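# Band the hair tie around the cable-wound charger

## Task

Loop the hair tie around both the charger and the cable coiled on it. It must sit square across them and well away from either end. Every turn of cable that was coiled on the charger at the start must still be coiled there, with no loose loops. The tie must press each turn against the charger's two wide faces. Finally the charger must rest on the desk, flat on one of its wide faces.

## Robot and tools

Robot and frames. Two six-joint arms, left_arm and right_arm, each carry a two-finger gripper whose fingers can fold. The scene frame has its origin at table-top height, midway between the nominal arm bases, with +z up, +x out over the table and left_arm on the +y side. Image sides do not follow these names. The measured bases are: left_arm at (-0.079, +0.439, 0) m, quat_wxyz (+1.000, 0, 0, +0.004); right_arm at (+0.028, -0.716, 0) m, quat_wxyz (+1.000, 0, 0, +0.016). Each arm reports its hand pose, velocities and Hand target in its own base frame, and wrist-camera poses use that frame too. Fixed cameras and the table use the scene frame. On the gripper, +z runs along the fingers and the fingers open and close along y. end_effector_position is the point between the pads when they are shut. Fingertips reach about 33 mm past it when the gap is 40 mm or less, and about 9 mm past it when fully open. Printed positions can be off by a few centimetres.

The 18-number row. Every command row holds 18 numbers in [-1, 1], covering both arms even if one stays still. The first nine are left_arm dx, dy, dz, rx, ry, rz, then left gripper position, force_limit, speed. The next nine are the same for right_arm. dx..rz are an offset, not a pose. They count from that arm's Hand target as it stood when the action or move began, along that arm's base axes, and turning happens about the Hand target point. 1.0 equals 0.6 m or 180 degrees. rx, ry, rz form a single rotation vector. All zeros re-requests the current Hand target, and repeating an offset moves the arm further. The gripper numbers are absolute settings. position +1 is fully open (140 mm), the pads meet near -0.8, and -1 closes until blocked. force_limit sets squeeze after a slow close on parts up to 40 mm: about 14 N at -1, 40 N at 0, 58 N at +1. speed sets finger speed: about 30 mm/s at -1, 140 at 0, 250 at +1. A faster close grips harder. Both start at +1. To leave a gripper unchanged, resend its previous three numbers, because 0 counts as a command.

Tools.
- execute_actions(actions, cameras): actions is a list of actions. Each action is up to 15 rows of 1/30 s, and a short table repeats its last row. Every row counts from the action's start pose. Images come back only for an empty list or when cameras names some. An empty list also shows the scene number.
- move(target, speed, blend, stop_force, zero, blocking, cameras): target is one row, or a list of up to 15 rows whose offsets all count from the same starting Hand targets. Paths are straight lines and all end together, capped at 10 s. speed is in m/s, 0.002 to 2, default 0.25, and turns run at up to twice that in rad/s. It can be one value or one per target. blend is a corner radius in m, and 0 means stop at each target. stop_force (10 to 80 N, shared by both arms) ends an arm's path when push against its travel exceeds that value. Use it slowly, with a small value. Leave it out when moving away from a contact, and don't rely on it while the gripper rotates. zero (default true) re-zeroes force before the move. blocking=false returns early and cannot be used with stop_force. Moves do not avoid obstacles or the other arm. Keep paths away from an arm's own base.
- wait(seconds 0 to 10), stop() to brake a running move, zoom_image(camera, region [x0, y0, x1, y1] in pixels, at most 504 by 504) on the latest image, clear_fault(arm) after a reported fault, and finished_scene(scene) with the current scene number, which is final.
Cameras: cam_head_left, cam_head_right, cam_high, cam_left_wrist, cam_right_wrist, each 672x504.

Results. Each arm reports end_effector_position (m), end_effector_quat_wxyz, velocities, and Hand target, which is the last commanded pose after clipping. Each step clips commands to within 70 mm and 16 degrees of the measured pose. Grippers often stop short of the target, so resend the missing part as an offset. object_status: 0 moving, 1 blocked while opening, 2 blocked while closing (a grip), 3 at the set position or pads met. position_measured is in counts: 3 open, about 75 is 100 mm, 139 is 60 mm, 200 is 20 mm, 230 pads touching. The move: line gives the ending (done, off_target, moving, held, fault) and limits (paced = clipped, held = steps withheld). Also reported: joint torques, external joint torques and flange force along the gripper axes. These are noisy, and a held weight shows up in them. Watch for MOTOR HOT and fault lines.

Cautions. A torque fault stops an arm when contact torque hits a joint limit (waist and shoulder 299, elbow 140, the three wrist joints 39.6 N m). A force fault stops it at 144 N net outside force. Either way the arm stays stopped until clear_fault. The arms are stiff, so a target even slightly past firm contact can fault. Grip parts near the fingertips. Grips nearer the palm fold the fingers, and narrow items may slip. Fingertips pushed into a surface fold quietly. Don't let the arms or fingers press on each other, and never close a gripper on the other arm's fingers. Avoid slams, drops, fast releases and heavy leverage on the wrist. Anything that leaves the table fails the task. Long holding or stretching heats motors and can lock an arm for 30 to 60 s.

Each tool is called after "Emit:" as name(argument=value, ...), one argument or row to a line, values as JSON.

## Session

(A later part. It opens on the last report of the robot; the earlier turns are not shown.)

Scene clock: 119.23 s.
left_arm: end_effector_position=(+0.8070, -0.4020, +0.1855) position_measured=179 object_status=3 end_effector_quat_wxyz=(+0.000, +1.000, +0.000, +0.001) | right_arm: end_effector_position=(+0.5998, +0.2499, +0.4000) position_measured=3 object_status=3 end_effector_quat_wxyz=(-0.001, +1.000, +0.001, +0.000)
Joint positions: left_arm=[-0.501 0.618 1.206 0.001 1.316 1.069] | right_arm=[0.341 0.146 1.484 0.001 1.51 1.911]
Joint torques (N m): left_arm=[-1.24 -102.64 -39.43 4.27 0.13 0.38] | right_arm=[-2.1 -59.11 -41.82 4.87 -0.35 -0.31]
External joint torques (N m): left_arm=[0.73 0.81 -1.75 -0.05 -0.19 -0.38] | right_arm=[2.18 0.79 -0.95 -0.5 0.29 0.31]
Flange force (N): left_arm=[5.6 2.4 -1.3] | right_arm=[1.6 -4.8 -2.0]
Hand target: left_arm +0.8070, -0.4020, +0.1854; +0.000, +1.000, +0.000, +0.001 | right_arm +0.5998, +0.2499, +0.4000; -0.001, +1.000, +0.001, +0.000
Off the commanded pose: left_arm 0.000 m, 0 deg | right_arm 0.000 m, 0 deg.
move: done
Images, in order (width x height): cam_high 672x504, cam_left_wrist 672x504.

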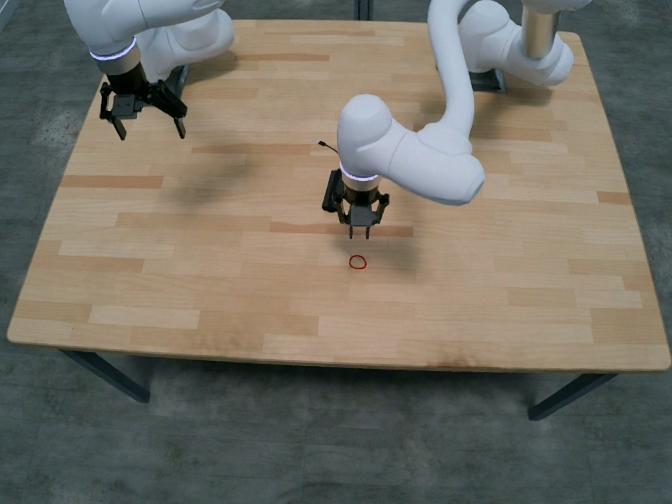

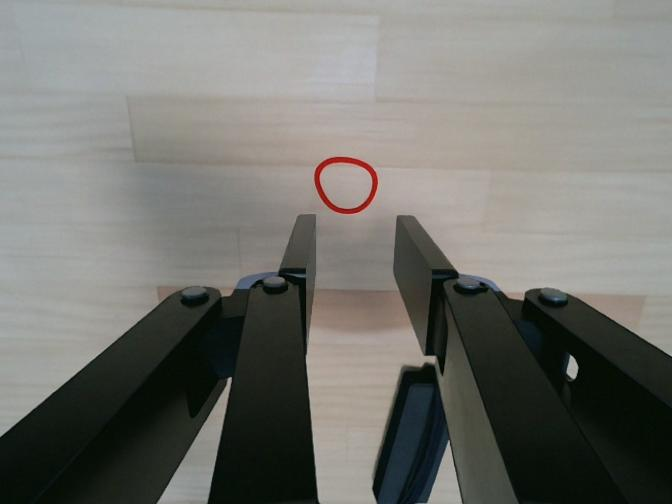

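Emit:
move(
  target=[
    [0,0.1,0.3,0,0,0,-0.4,0,-0.5,0,0,0,0,0,0,1,1,1],
    [-0.18,0.45,0.3,-0.385,-0.385,-0.385,-0.4,0,-0.5,0,0,0,0,0,0,1,1,1],
  ],
  blend=0.05,
  speed=0.35,
  cameras=[],
)

Emit:
move(
  target=[0,0,0,0,0,0,-0.82,0,-0.5,0.167,0.812,-0.333,0,0,0,0,-1,0],
  cameras=["all"],
)

Scene clock: 165.37 s.
left_arm: end_effector_position=(+0.6990, -0.1320, +0.3655) position_measured=179 object_status=3 end_effector_quat_wxyz=(+0.501, +0.499, -0.499, +0.501) | right_arm: end_effector_position=(+0.5998, +0.2499, +0.4000) position_measured=3 object_status=3 end_effector_quat_wxyz=(-0.001, +1.000, +0.001, +0.000)
Joint positions: left_arm=[0.232 0.473 1.751 -1.43 1.756 3.808] | right_arm=[0.341 0.146 1.484 0.001 1.51 1.911]
Joint torques (N m): left_arm=[-1.04 -78.77 -29.22 -1.82 1.95 0.33] | right_arm=[-2.01 -58.98 -41.81 4.83 -0.32 -0.3]
External joint torques (N m): left_arm=[0.85 0.61 -1.21 0.13 -0.21 -0.33] | right_arm=[2.06 1.11 -0.73 -0.48 0.26 0.3]
Flange force (N): left_arm=[0.6 -3.2 -2.0] | right_arm=[1.8 -4.7 -1.6]
Hand target: left_arm +0.6990, -0.1320, +0.3654; +0.501, +0.499, -0.499, +0.500 | right_arm +0.5998, +0.2499, +0.4000; -0.001, +1.000, +0.001, +0.000
Off the commanded pose: left_arm 0.000 m, 0 deg | right_arm 0.000 m, 0 deg.
move: done
No camera images: "cameras" was empty.

Scene clock: 167.97 s.
left_arm: end_effector_position=(+0.6990, -0.1320, +0.3654) position_measured=232 object_status=3 end_effector_quat_wxyz=(+0.501, +0.499, -0.499, +0.500) | right_arm: end_effector_position=(+0.7000, +0.7371, +0.2003) position_measured=129 object_status=3 end_effector_quat_wxyz=(-0.001, +1.000, +0.001, +0.001)
Joint positions: left_arm=[0.232 0.473 1.751 -1.43 1.756 3.808] | right_arm=[0.777 0.83 0.808 0 1.501 2.347]
Joint torques (N m): left_arm=[-1.29 -79.33 -29.47 -1.92 1.88 0.32] | right_arm=[-1.59 -124.45 -41.85 4.82 -0.32 -0.28]
External joint torques (N m): left_arm=[1.23 1.26 -0.96 0.23 -0.15 -0.32] | right_arm=[1.74 4.27 -0.66 -0.5 0.28 0.28]
Flange force (N): left_arm=[-0.2 -3.4 -2.7] | right_arm=[7.4 -10.6 -0.8]
Hand target: left_arm +0.6990, -0.1320, +0.3654; +0.501, +0.499, -0.499, +0.500 | right_arm +0.7000, +0.7371, +0.2002; -0.001, +1.000, +0.001, +0.000
Off the commanded pose: left_arm 0.000 m, 0 deg | right_arm 0.000 m, 0 deg.
move: done

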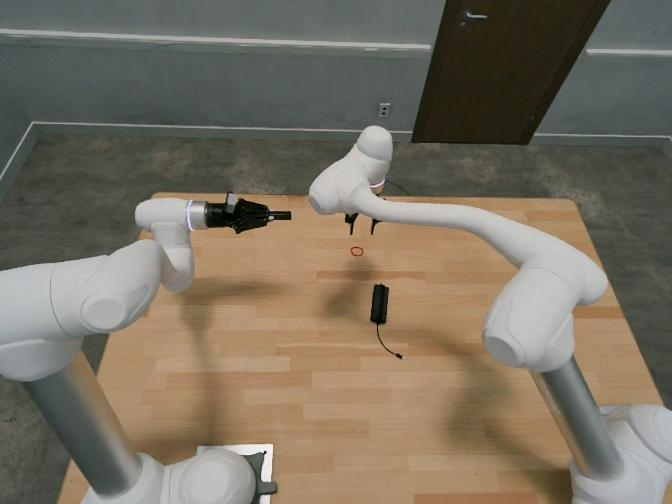

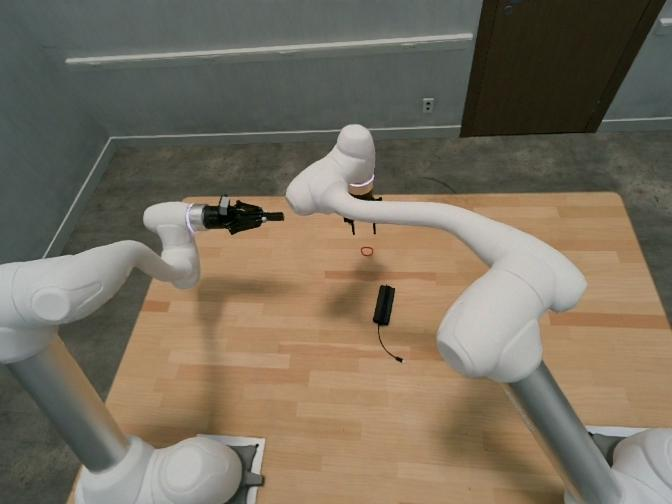

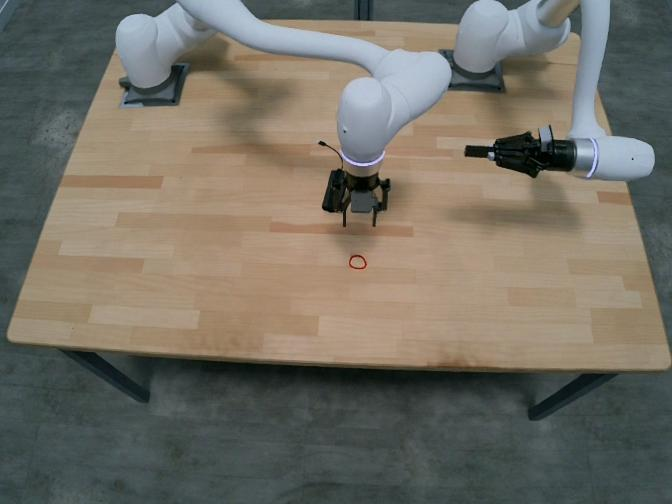

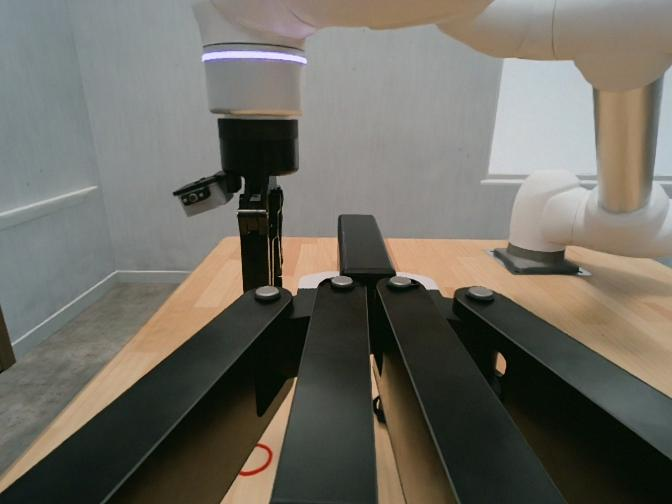

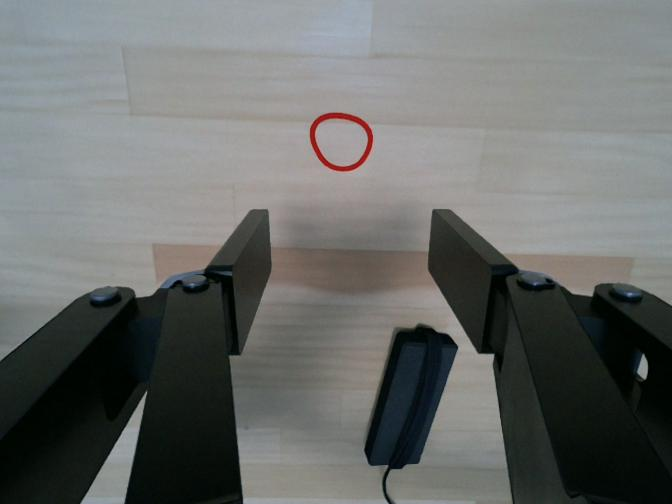

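Emit:
move(
  target=[0,0,0,0,0,0,-0.82,0,-0.5,0.05,0.045,-0.233,0,0,0,-0.45,-1,0],
  cameras=["cam_right_wrist"],
)

Scene clock: 175.37 s.
left_arm: end_effector_position=(+0.6990, -0.1320, +0.3654) position_measured=232 object_status=3 end_effector_quat_wxyz=(+0.501, +0.499, -0.499, +0.500) | right_arm: end_effector_position=(+0.7300, +0.7641, +0.0606) position_measured=186 object_status=3 end_effector_quat_wxyz=(-0.001, +1.000, +0.001, +0.001)
Joint positions: left_arm=[0.232 0.473 1.751 -1.43 1.756 3.808] | right_arm=[0.776 0.962 0.815 0 1.363 2.345]
Joint torques (N m): left_arm=[-1.48 -79.3 -29.3 -1.84 1.9 0.3] | right_arm=[-2.03 -132.3 -41.01 4.79 -0.32 -0.33]
External joint torques (N m): left_arm=[1.25 1.06 -1.17 0.14 -0.17 -0.3] | right_arm=[2.2 4.2 -0.86 -0.52 0.27 0.33]
Flange force (N): left_arm=[0.1 -3.6 -2.7] | right_arm=[7.5 -11.3 0.7]
Hand target: left_arm +0.6990, -0.1320, +0.3654; +0.501, +0.499, -0.499, +0.500 | right_arm +0.7300, +0.7641, +0.0604; -0.001, +1.000, +0.001, +0.000
Off the commanded pose: left_arm 0.000 m, 0 deg | right_arm 0.000 m, 0 deg.
move: done
Images, in order (width x height): cam_right_wrist 672x504.

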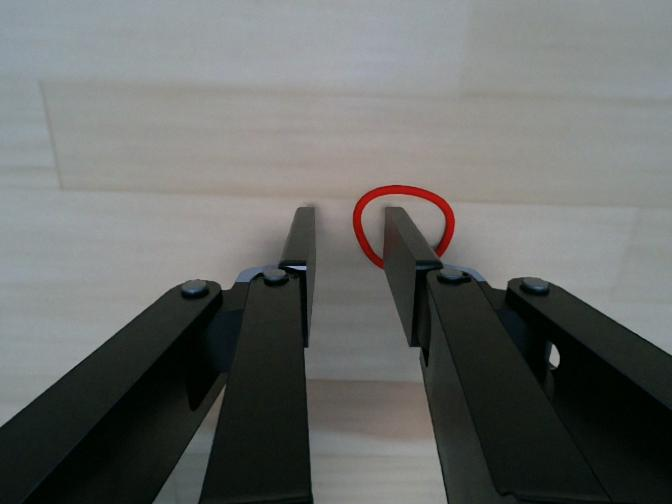

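Emit:
move(
  target=[0,0,0,0,0,0,-0.82,0,-0.5,0.0035,0.002,-0.035,0,0,0,-0.45,-1,0],
  cameras=["cam_right_wrist"],
  speed=0.05,
)

Emit:
zoom_image(
  camera="cam_right_wrist",
  region=[260, 170, 480, 335],
)

Scene clock: 182.60 s.
left_arm: end_effector_position=(+0.6990, -0.1320, +0.3654) position_measured=232 object_status=3 end_effector_quat_wxyz=(+0.501, +0.499, -0.499, +0.500) | right_arm: end_effector_position=(+0.7320, +0.7653, +0.0394) position_measured=186 object_status=3 end_effector_quat_wxyz=(-0.001, +1.000, +0.001, +0.000)
Joint positions: left_arm=[0.232 0.473 1.751 -1.43 1.756 3.808] | right_arm=[0.775 0.977 0.824 0 1.339 2.344]
Joint torques (N m): left_arm=[-1.06 -78.99 -29.34 -1.87 1.87 0.32] | right_arm=[-2.01 -132.77 -40.71 4.73 -0.37 -0.28]
External joint torques (N m): left_arm=[0.96 0.81 -1.12 0.18 -0.13 -0.32] | right_arm=[1.84 4.62 -0.68 -0.52 0.33 0.28]
Flange force (N): left_arm=[0.3 -3.2 -2.3] | right_arm=[7.8 -11.1 1.3]
Hand target: left_arm +0.6990, -0.1320, +0.3654; +0.501, +0.499, -0.499, +0.500 | right_arm +0.7321, +0.7653, +0.0394; -0.001, +1.000, +0.001, +0.000
Off the commanded pose: left_arm 0.000 m, 0 deg | right_arm 0.000 m, 0 deg.
move: done
Images, in order (width x height): cam_right_wrist 672x504.

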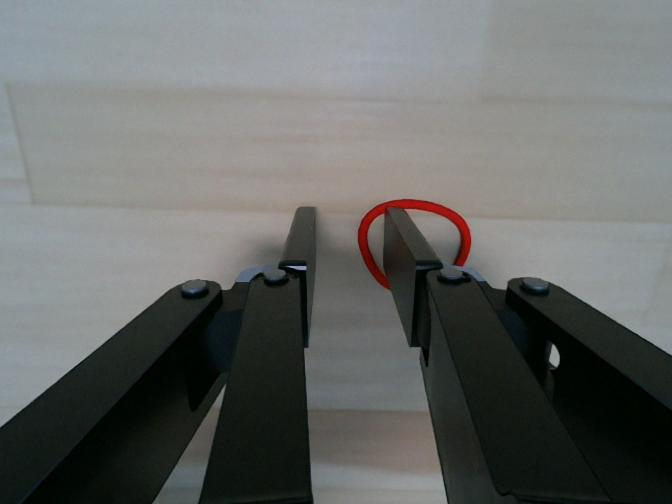

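Scaled by 2.291.

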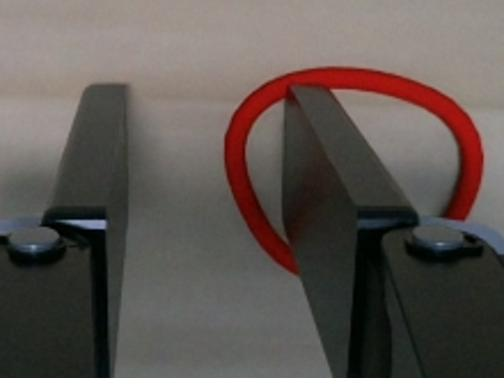

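Emit:
move(
  target=[0,0,0,0,0,0,-0.82,0,-0.5,-0.005,-0.0105,0,0,0,0,-0.45,-1,0],
  cameras=["cam_right_wrist"],
  speed=0.05,
)

Emit:
zoom_image(
  camera="cam_right_wrist",
  region=[260, 170, 480, 335],
)

Scene clock: 187.20 s.
left_arm: end_effector_position=(+0.6990, -0.1320, +0.3654) position_measured=232 object_status=3 end_effector_quat_wxyz=(+0.501, +0.499, -0.499, +0.500) | right_arm: end_effector_position=(+0.7291, +0.7590, +0.0394) position_measured=186 object_status=3 end_effector_quat_wxyz=(-0.001, +1.000, +0.001, +0.000)
Joint positions: left_arm=[0.232 0.473 1.751 -1.43 1.756 3.808] | right_arm=[0.773 0.963 0.852 0 1.326 2.342]
Joint torques (N m): left_arm=[-1.54 -79.76 -29.36 -1.83 1.86 0.33] | right_arm=[-1.93 -131.63 -40.6 4.71 -0.3 -0.29]
External joint torques (N m): left_arm=[1.69 1.36 -1.13 0.15 -0.12 -0.33] | right_arm=[1.95 4.35 -0.65 -0.51 0.26 0.29]
Flange force (N): left_arm=[-0.2 -3.7 -3.4] | right_arm=[7.0 -10.3 1.4]
Hand target: left_arm +0.6990, -0.1320, +0.3654; +0.501, +0.499, -0.499, +0.500 | right_arm +0.7291, +0.7590, +0.0394; -0.001, +1.000, +0.001, +0.000
Off the commanded pose: left_arm 0.000 m, 0 deg | right_arm 0.000 m, 0 deg.
move: done
Images, in order (width x height): cam_right_wrist 672x504.

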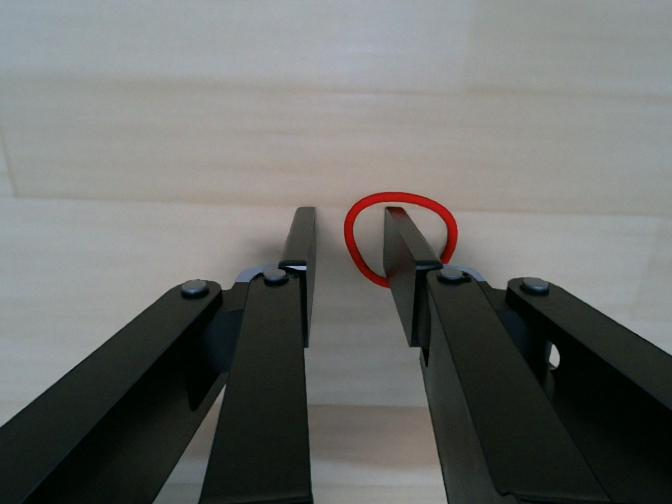

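Scaled by 2.291.

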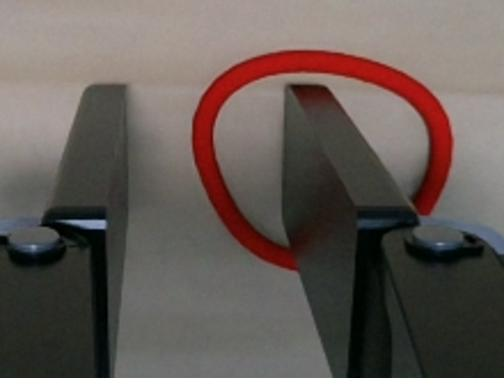

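Emit:
move(
  target=[
    [0,0,0,0,0,0,-0.82,0,-0.5,0,0,-0.005,0,0,0,-0.45,-1,0],
    [0,0,0,0,0,0,-0.82,0,-0.5,0,0,-0.005,0,0,0,-1,-1,-1],
  ],
  cameras=["cam_right_wrist"],
  speed=0.02,
)

Emit:
zoom_image(
  camera="cam_right_wrist",
  region=[260, 170, 480, 335],
)

Scene clock: 191.97 s.
left_arm: end_effector_position=(+0.6990, -0.1320, +0.3654) position_measured=232 object_status=3 end_effector_quat_wxyz=(+0.501, +0.499, -0.499, +0.500) | right_arm: end_effector_position=(+0.7291, +0.7590, +0.0364) position_measured=225 object_status=2 end_effector_quat_wxyz=(-0.001, +1.000, +0.001, +0.000)
Joint positions: left_arm=[0.232 0.473 1.751 -1.43 1.756 3.808] | right_arm=[0.773 0.964 0.854 0 1.322 2.342]
Joint torques (N m): left_arm=[-1.28 -79.31 -29.24 -1.85 1.84 0.35] | right_arm=[-2.09 -131.61 -40.41 4.66 -0.29 -0.31]
External joint torques (N m): left_arm=[1.17 1.34 -1.17 0.16 -0.1 -0.35] | right_arm=[2.19 3.7 -1.03 -0.45 0.24 0.31]
Flange force (N): left_arm=[-0.1 -4.0 -2.8] | right_arm=[6.9 -10.6 0.8]
Hand target: left_arm +0.6990, -0.1320, +0.3654; +0.501, +0.499, -0.499, +0.500 | right_arm +0.7291, +0.7590, +0.0364; -0.001, +1.000, +0.001, +0.000
Off the commanded pose: left_arm 0.000 m, 0 deg | right_arm 0.000 m, 0 deg.
move: done
Images, in order (width x height): cam_right_wrist 672x504.

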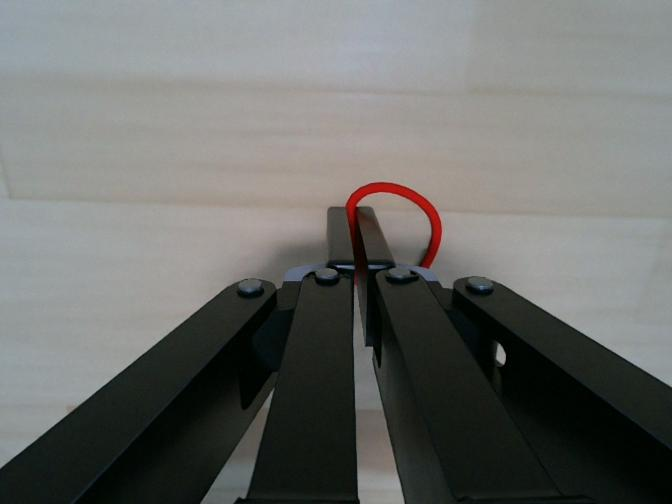

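Scaled by 2.291.

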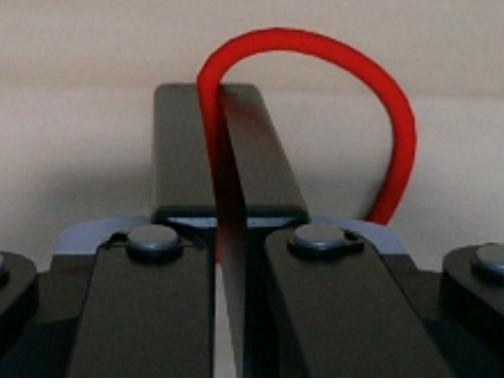

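Emit:
move(
  target=[
    [0,0,0,0,0,0,-0.82,0,-0.5,0,0,0.15,0,0,0,-1,-1,-1],
    [0,0,0,0,0,0,-0.82,0,-0.5,-0.225,-0.135,0.523,0.5,0,0,-1,-1,-1],
  ],
  cameras=["all"],
  blend=0.04,
  speed=0.2,
)

Scene clock: 201.20 s.
left_arm: end_effector_position=(+0.6990, -0.1320, +0.3654) position_measured=232 object_status=3 end_effector_quat_wxyz=(+0.501, +0.499, -0.499, +0.500) | right_arm: end_effector_position=(+0.5942, +0.6779, +0.3502) position_measured=225 object_status=2 end_effector_quat_wxyz=(+0.707, -0.707, +0.000, -0.001)
Joint positions: left_arm=[0.232 0.473 1.751 -1.43 1.756 3.808] | right_arm=[0.477 0.437 1.844 1.897 1.215 0.8]
Joint torques (N m): left_arm=[-1.53 -79.62 -29.22 -1.87 1.88 0.31] | right_arm=[-2.02 -83.02 -35.5 1.2 1.68 -0.39]
External joint torques (N m): left_arm=[1.41 1.42 -1.23 0.18 -0.14 -0.31] | right_arm=[2 1.28 -1.11 -0.36 0.3 0.34]
Flange force (N): left_arm=[-0.2 -4.1 -3.1] | right_arm=[2.7 0.1 4.0]
Hand target: left_arm +0.6990, -0.1320, +0.3654; +0.501, +0.499, -0.499, +0.500 | right_arm +0.5941, +0.6780, +0.3502; +0.707, -0.707, +0.000, -0.001
Off the commanded pose: left_arm 0.000 m, 0 deg | right_arm 0.000 m, 0 deg.
move: done

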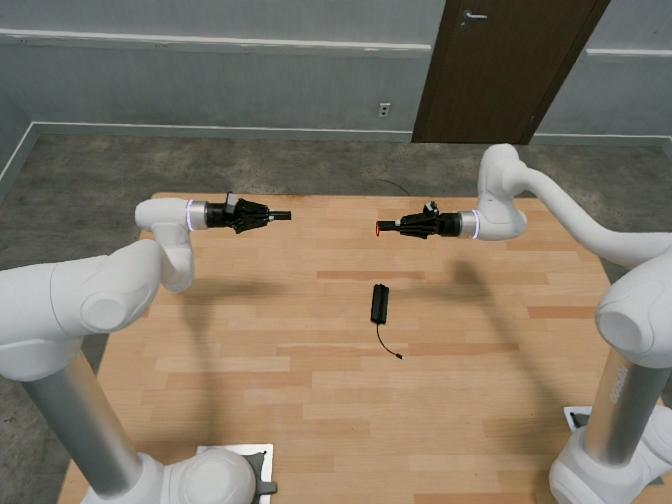

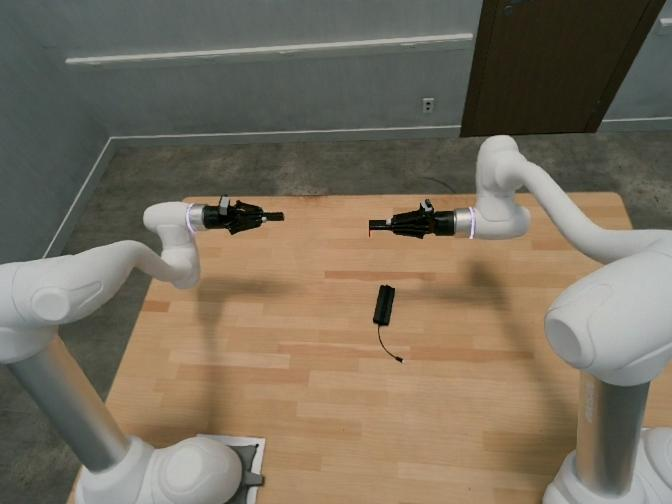

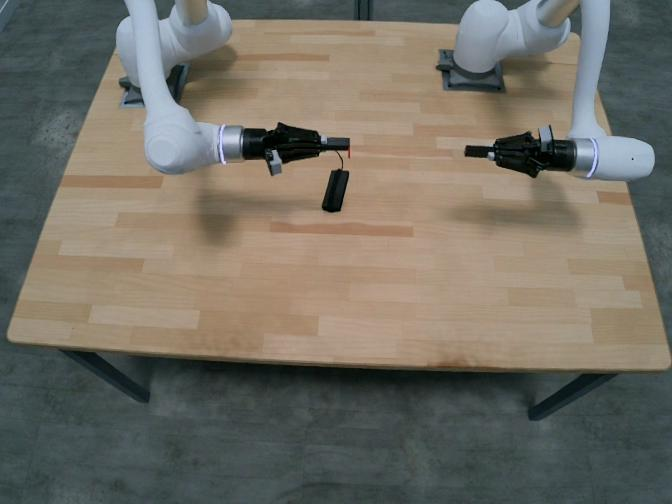

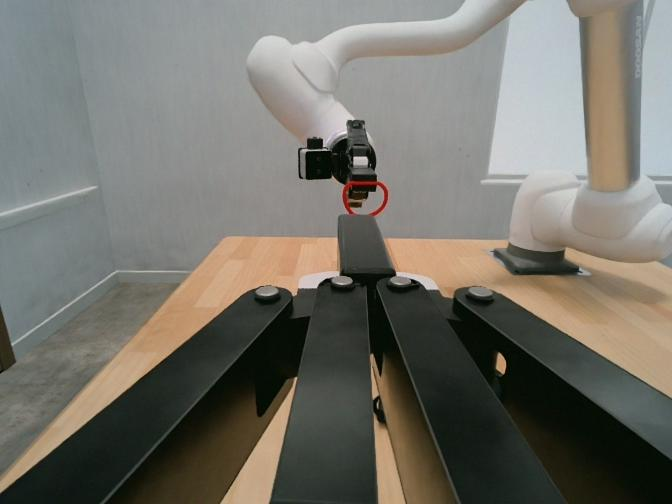

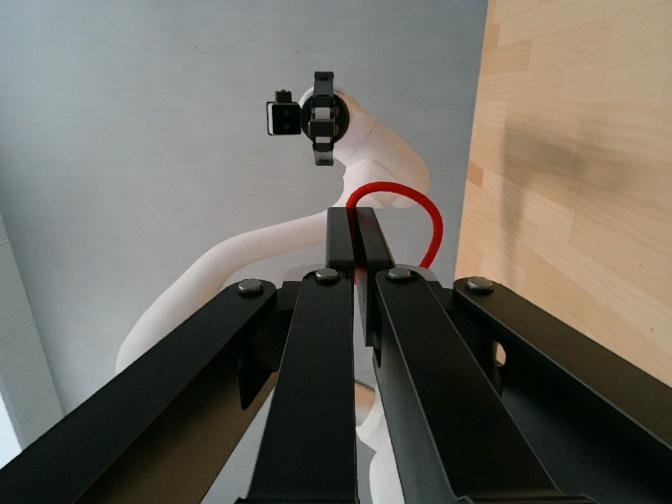

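Emit:
zoom_image(
  camera="cam_left_wrist",
  region=[290, 110, 440, 260],
)

Scaled by 3.360.

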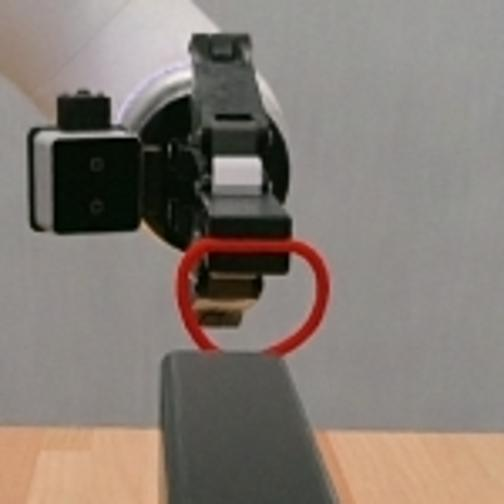

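Emit:
move(
  target=[-0.04,-0.32,-0.053,0,0,0,-0.82,0,-0.5,0,0,0,0,0,0,-1,-1,-1],
  cameras=["cam_left_wrist","cam_high","cam_right_wrist"],
)

Emit:
zoom_image(
  camera="cam_left_wrist",
  region=[260, 130, 460, 280],
)

Emit:
zoom_image(
  camera="cam_high",
  region=[290, 80, 450, 200],
)

Scene clock: 211.33 s.
left_arm: end_effector_position=(+0.6749, -0.3240, +0.3337) position_measured=232 object_status=3 end_effector_quat_wxyz=(+0.501, +0.499, -0.499, +0.501) | right_arm: end_effector_position=(+0.5941, +0.6780, +0.3502) position_measured=225 object_status=2 end_effector_quat_wxyz=(+0.707, -0.707, +0.000, -0.001)
Joint positions: left_arm=[-0.038 0.441 1.878 -1.599 1.545 3.89] | right_arm=[0.477 0.437 1.844 1.897 1.216 0.8]
Joint torques (N m): left_arm=[-0.97 -74.85 -27.2 -2.28 2.01 0.31] | right_arm=[-2.16 -83.25 -35.54 1.2 1.69 -0.36]
External joint torques (N m): left_arm=[1.5 1.53 -1.12 0.14 -0.1 -0.31] | right_arm=[1.84 2.62 -0.9 -0.36 0.26 0.31]
Flange force (N): left_arm=[-0.6 -4.5 -2.3] | right_arm=[3.8 1.7 4.4]
Hand target: left_arm +0.6750, -0.3240, +0.3336; +0.501, +0.499, -0.499, +0.500 | right_arm +0.5941, +0.6780, +0.3502; +0.707, -0.707, +0.000, -0.001
Off the commanded pose: left_arm 0.000 m, 0 deg | right_arm 0.000 m, 0 deg.
move: done
Images, in order (width x height): cam_high 672x504, cam_left_wrist 672x504, cam_right_wrist 672x504.

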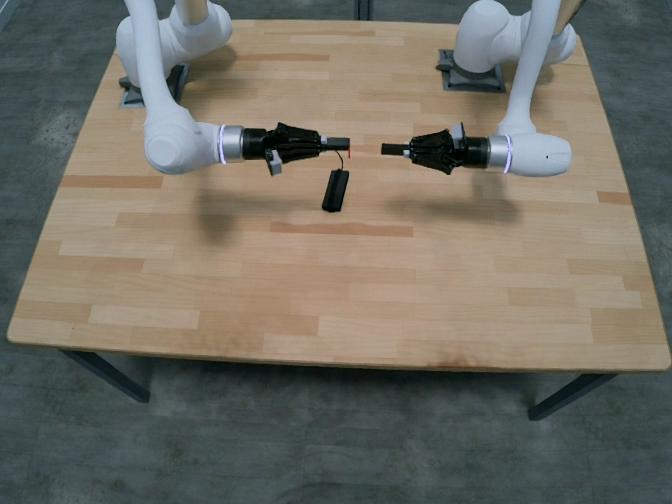

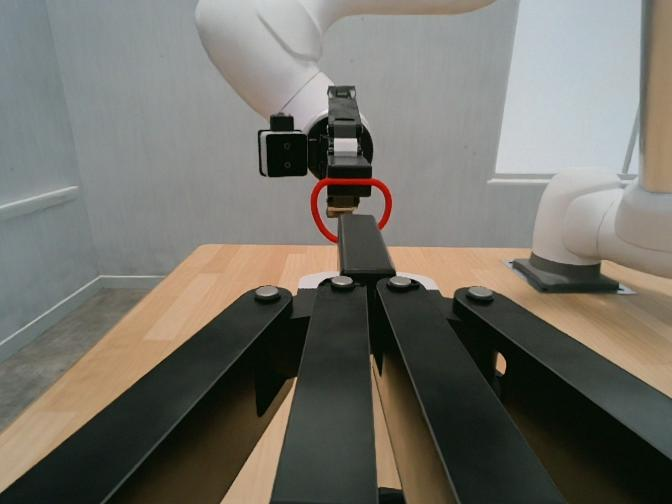

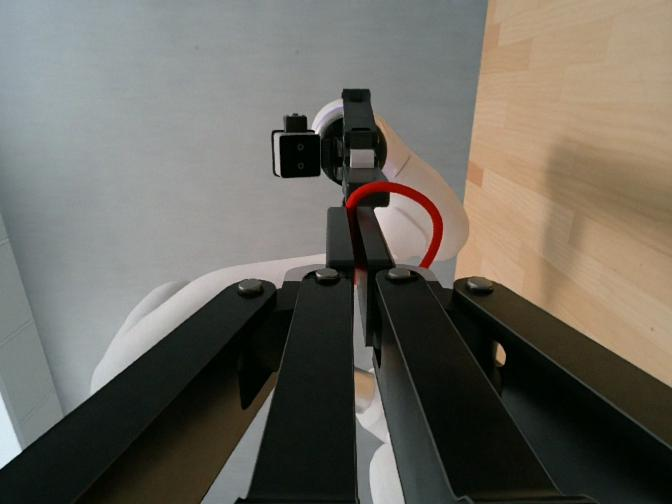

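Scaled by 2.520.

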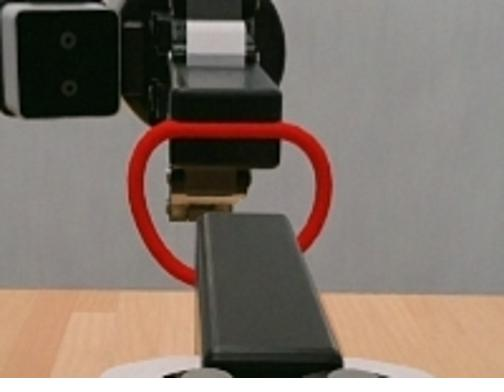

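Scaled by 3.150.

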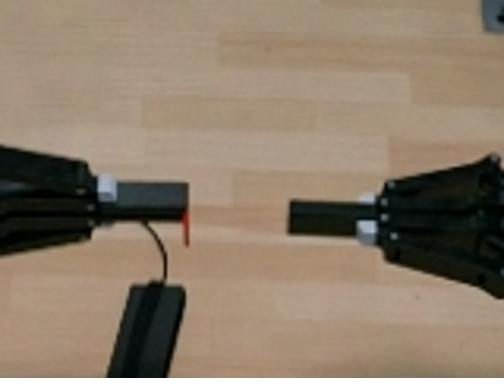

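Emit:
move(
  target=[0,0,0,0,0.5,0,-0.82,0,-0.5,0,0,0,0,0,0,-1,-1,-1],
  cameras=["cam_left_wrist","cam_high","cam_head_left"],
)

Emit:
zoom_image(
  camera="cam_left_wrist",
  region=[260, 130, 460, 280],
)

Scene clock: 232.93 s.
left_arm: end_effector_position=(+0.6750, -0.3240, +0.3336) position_measured=232 object_status=3 end_effector_quat_wxyz=(+0.707, +0.707, +0.001, +0.001) | right_arm: end_effector_position=(+0.5941, +0.6780, +0.3502) position_measured=225 object_status=2 end_effector_quat_wxyz=(+0.707, -0.707, +0.000, -0.001)
Joint positions: left_arm=[-0.039 0.439 1.88 -1.599 1.541 2.319] | right_arm=[0.477 0.437 1.844 1.897 1.216 0.8]
Joint torques (N m): left_arm=[-0.96 -74.19 -27.22 -2.31 2.03 0.33] | right_arm=[-2.1 -83.05 -35.54 1.2 1.72 -0.36]
External joint torques (N m): left_arm=[0.89 1.5 -1.08 0.16 -0.12 -0.28] | right_arm=[1.97 2.36 -0.73 -0.37 0.24 0.31]
Flange force (N): left_arm=[4.3 -0.6 -1.4] | right_arm=[3.2 1.5 4.3]
Hand target: left_arm +0.6750, -0.3240, +0.3336; +0.707, +0.707, +0.001, +0.001 | right_arm +0.5941, +0.6780, +0.3502; +0.707, -0.707, +0.000, -0.001
Off the commanded pose: left_arm 0.000 m, 0 deg | right_arm 0.000 m, 0 deg.
move: done
Images, in order (width x height): cam_head_left 672x504, cam_high 672x504, cam_left_wrist 672x504.

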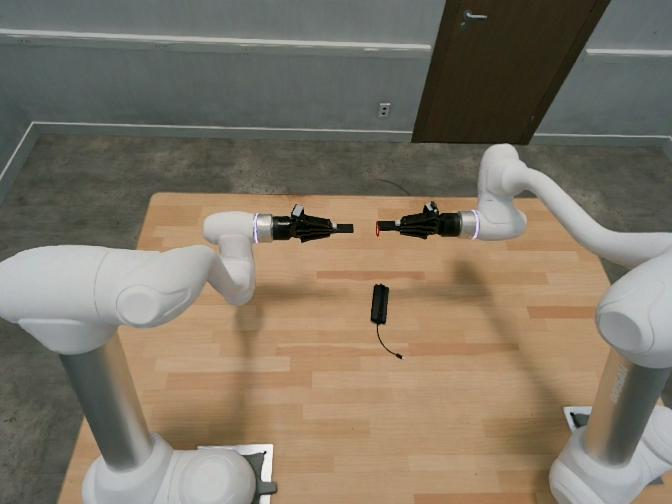

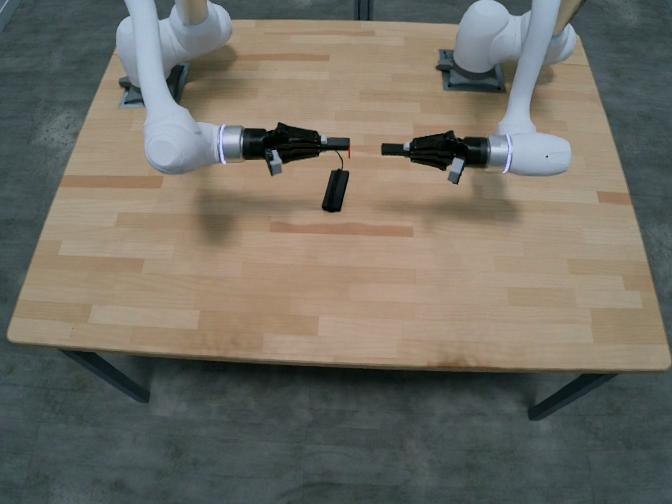

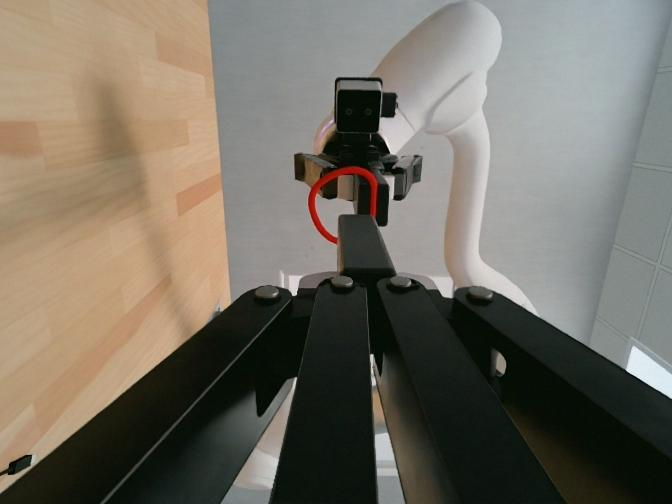

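Scaled by 2.520.

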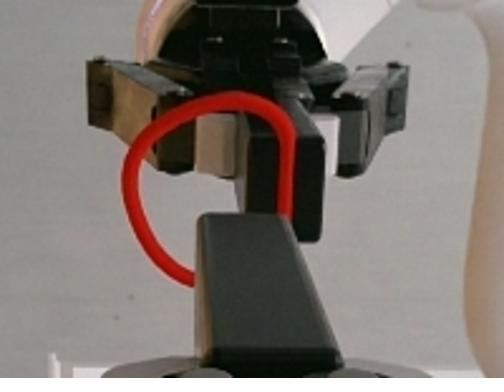

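Emit:
move(
  target=[0.0017,-0.092,-0.0158,0,0,0,-0.82,0,-0.5,0,0,0,0,0,0,-1,-1,-1],
  cameras=["cam_left_wrist","cam_right_wrist"],
  speed=0.1,
)

Emit:
zoom_image(
  camera="cam_left_wrist",
  region=[260, 130, 460, 280],
)

Emit:
zoom_image(
  camera="cam_right_wrist",
  region=[300, 130, 500, 280],
)

Scene clock: 242.30 s.
left_arm: end_effector_position=(+0.6760, -0.3792, +0.3241) position_measured=232 object_status=3 end_effector_quat_wxyz=(+0.707, +0.707, +0.001, +0.001) | right_arm: end_effector_position=(+0.5941, +0.6780, +0.3502) position_measured=225 object_status=2 end_effector_quat_wxyz=(+0.707, -0.707, +0.000, -0.001)
Joint positions: left_arm=[-0.12 0.453 1.88 -1.656 1.483 2.336] | right_arm=[0.477 0.437 1.844 1.897 1.216 0.8]
Joint torques (N m): left_arm=[-1.62 -75.21 -26.95 -2.5 2.1 0.34] | right_arm=[-2.16 -83.19 -35.59 1.21 1.72 -0.34]
External joint torques (N m): left_arm=[1.13 1.26 -1.18 0.19 -0.14 -0.29] | right_arm=[2.1 2.62 -0.62 -0.4 0.23 0.29]
Flange force (N): left_arm=[4.4 -0.3 -1.4] | right_arm=[3.2 1.9 4.5]
Hand target: left_arm +0.6760, -0.3792, +0.3241; +0.707, +0.707, +0.001, +0.001 | right_arm +0.5941, +0.6780, +0.3502; +0.707, -0.707, +0.000, -0.001
Off the commanded pose: left_arm 0.000 m, 0 deg | right_arm 0.000 m, 0 deg.
move: done
Images, in order (width x height): cam_left_wrist 672x504, cam_right_wrist 672x504.

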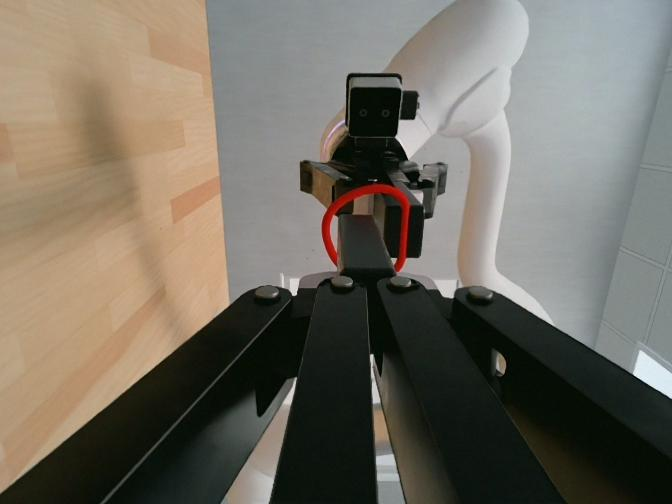

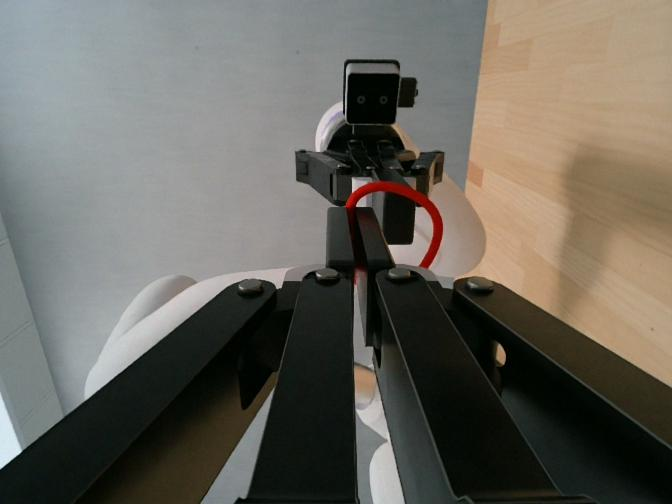

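Scaled by 2.520.

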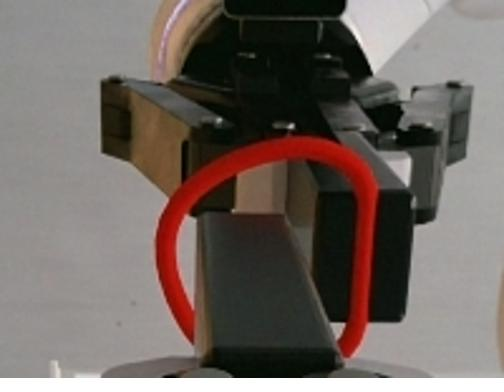

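Scaled by 2.520.

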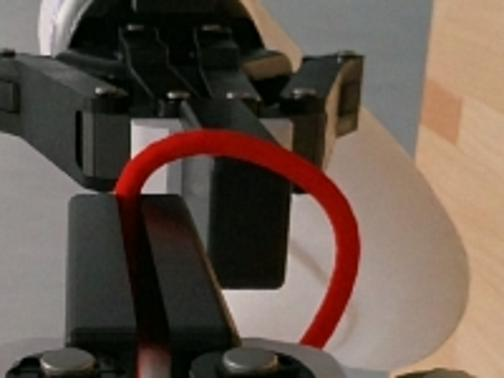

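Emit:
move(
  target=[0,-0.06,0.0035,0,0,0,-0.82,0,-0.5,0,0,0,0,0,0,-1,-1,-1],
  cameras=["cam_left_wrist","cam_right_wrist","cam_high"],
  speed=0.03,
  stop_force=12,
)

Emit:
zoom_image(
  camera="cam_left_wrist",
  region=[260, 130, 460, 280],
)

Emit:
zoom_image(
  camera="cam_right_wrist",
  region=[300, 130, 500, 280],
)

Emit:
zoom_image(
  camera="cam_high",
  region=[300, 90, 440, 200],
)

Scene clock: 252.97 s.
left_arm: end_effector_position=(+0.6760, -0.4152, +0.3262) position_measured=232 object_status=3 end_effector_quat_wxyz=(+0.707, +0.707, +0.001, +0.001) | right_arm: end_effector_position=(+0.5941, +0.6780, +0.3502) position_measured=225 object_status=2 end_effector_quat_wxyz=(+0.707, -0.707, +0.000, -0.001)
Joint positions: left_arm=[-0.173 0.455 1.871 -1.692 1.444 2.334] | right_arm=[0.477 0.437 1.844 1.897 1.216 0.8]
Joint torques (N m): left_arm=[-1.47 -75.96 -27.43 -2.58 2.1 0.38] | right_arm=[-2.02 -83.11 -35.74 1.23 1.69 -0.35]
External joint torques (N m): left_arm=[2.07 1.4 -1.04 0.22 -0.17 -0.34] | right_arm=[2.01 1.85 -0.69 -0.4 0.28 0.31]
Flange force (N): left_arm=[4.7 -0.4 -2.6] | right_arm=[2.5 1.0 3.9]
Hand target: left_arm +0.6760, -0.4152, +0.3262; +0.707, +0.707, +0.001, +0.001 | right_arm +0.5941, +0.6780, +0.3502; +0.707, -0.707, +0.000, -0.001
Off the commanded pose: left_arm 0.000 m, 0 deg | right_arm 0.000 m, 0 deg.
move: done
Images, in order (width x height): cam_high 672x504, cam_left_wrist 672x504, cam_right_wrist 672x504.

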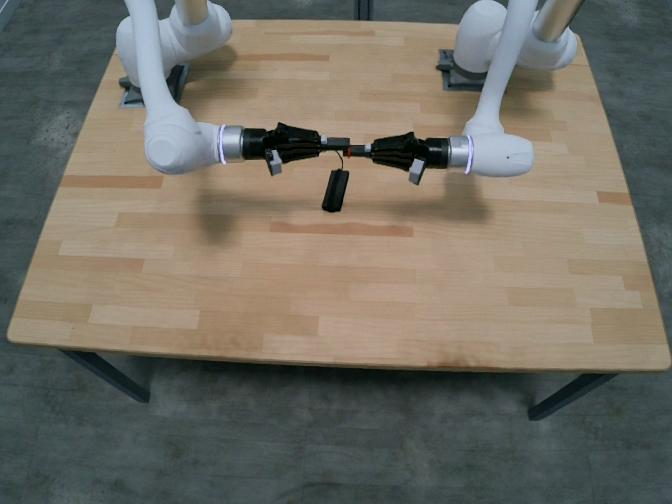

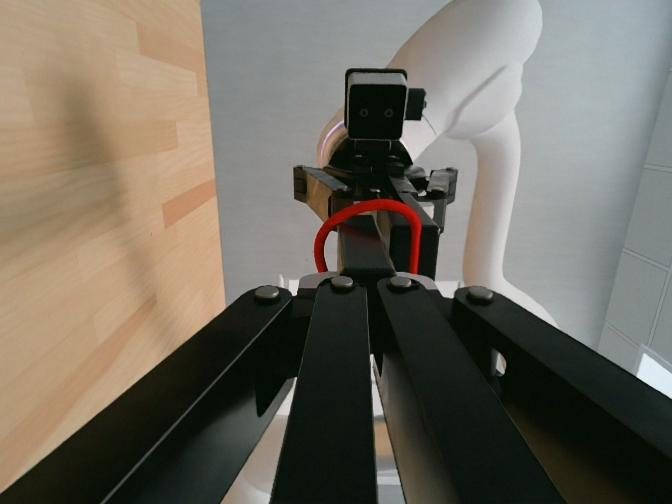

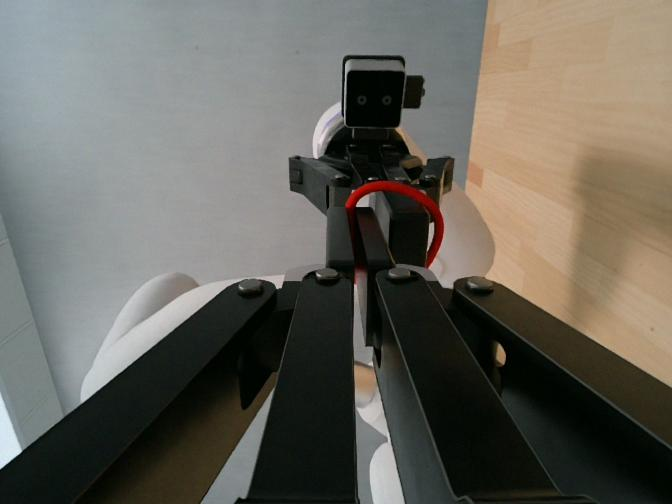

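Scaled by 2.520.

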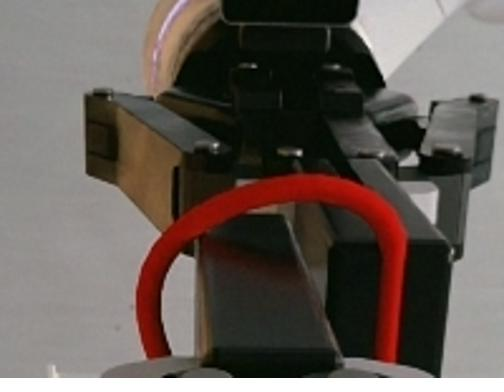

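Scaled by 2.520.

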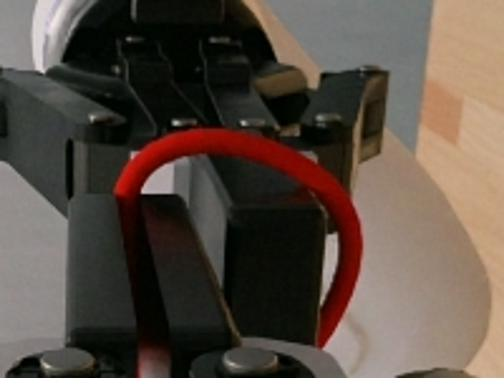

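Scaled by 3.600.

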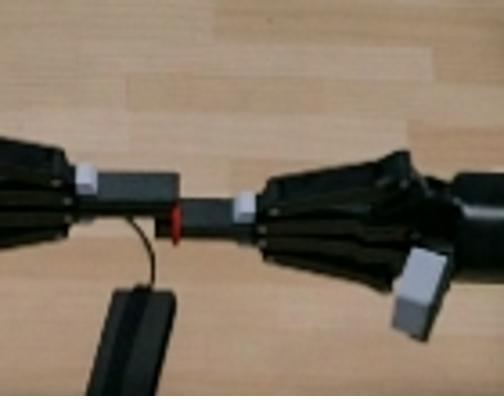

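Emit:
move(
  target=[
    [0,0,-0.0067,0,0,0,-0.82,0,-0.5,0,0,0,0,0,0,-1,-1,-1],
    [0,0,-0.0067,0,0,0,-0.72,0,-0.9,0,0,0,0,0,0,-1,-1,-1],
  ],
  cameras=["cam_left_wrist","cam_right_wrist"],
  speed=0.02,
)

Emit:
zoom_image(
  camera="cam_left_wrist",
  region=[260, 130, 460, 280],
)

Emit:
zoom_image(
  camera="cam_right_wrist",
  region=[300, 130, 500, 280],
)

Scene clock: 266.67 s.
left_arm: end_effector_position=(+0.6760, -0.4152, +0.3222) position_measured=219 object_status=3 end_effector_quat_wxyz=(+0.707, +0.707, +0.001, +0.001) | right_arm: end_effector_position=(+0.5941, +0.6780, +0.3502) position_measured=225 object_status=2 end_effector_quat_wxyz=(+0.707, -0.707, +0.000, -0.001)
Joint positions: left_arm=[-0.173 0.46 1.873 -1.693 1.445 2.341] | right_arm=[0.477 0.437 1.844 1.897 1.216 0.8]
Joint torques (N m): left_arm=[-1.38 -75.85 -26.92 -2.49 2.02 0.35] | right_arm=[-1.99 -83.53 -35.94 1.33 1.78 -0.37]
External joint torques (N m): left_arm=[1.34 1.23 -1.32 0.11 -0.07 -0.31] | right_arm=[2.06 2.32 -0.6 -0.52 0.19 0.32]
Flange force (N): left_arm=[4.8 -0.2 -1.5] | right_arm=[2.9 1.4 4.2]
Hand target: left_arm +0.6760, -0.4152, +0.3222; +0.707, +0.707, +0.001, +0.001 | right_arm +0.5941, +0.6780, +0.3502; +0.707, -0.707, +0.000, -0.001
Off the commanded pose: left_arm 0.000 m, 0 deg | right_arm 0.000 m, 0 deg.
move: done
Images, in order (width x height): cam_left_wrist 672x504, cam_right_wrist 672x504.

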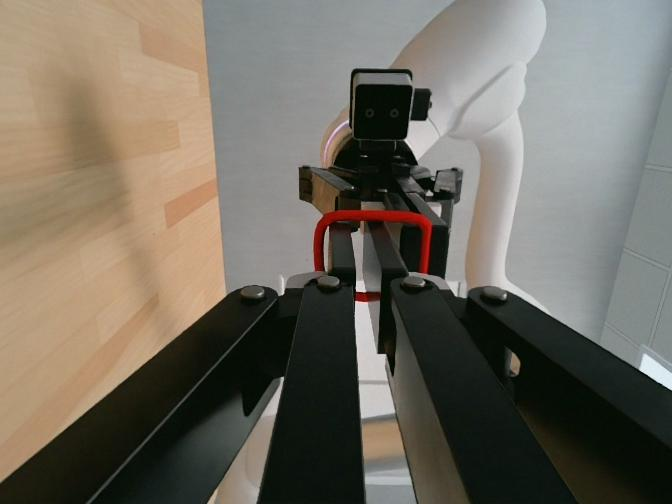

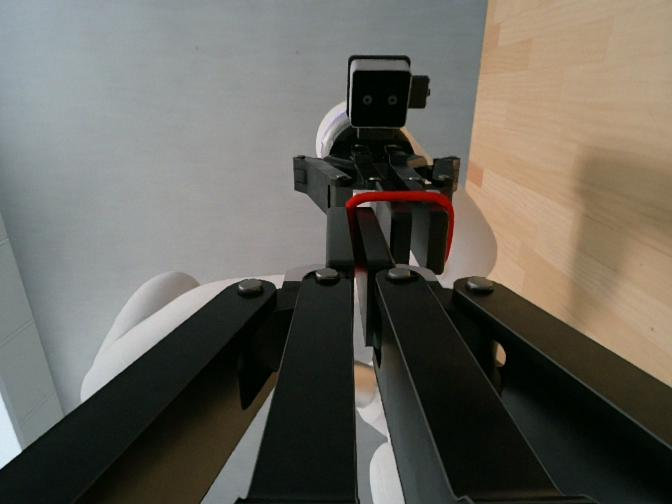

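Scaled by 2.520.

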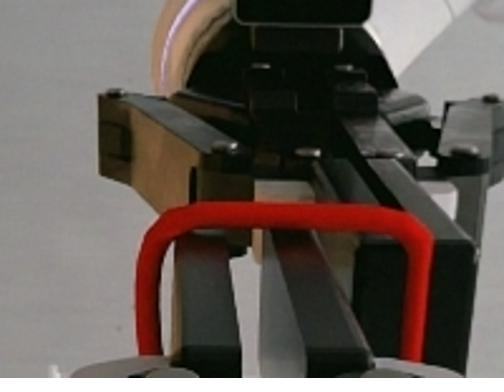

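Scaled by 2.520.

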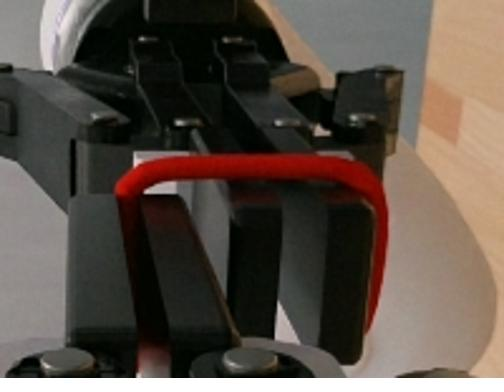

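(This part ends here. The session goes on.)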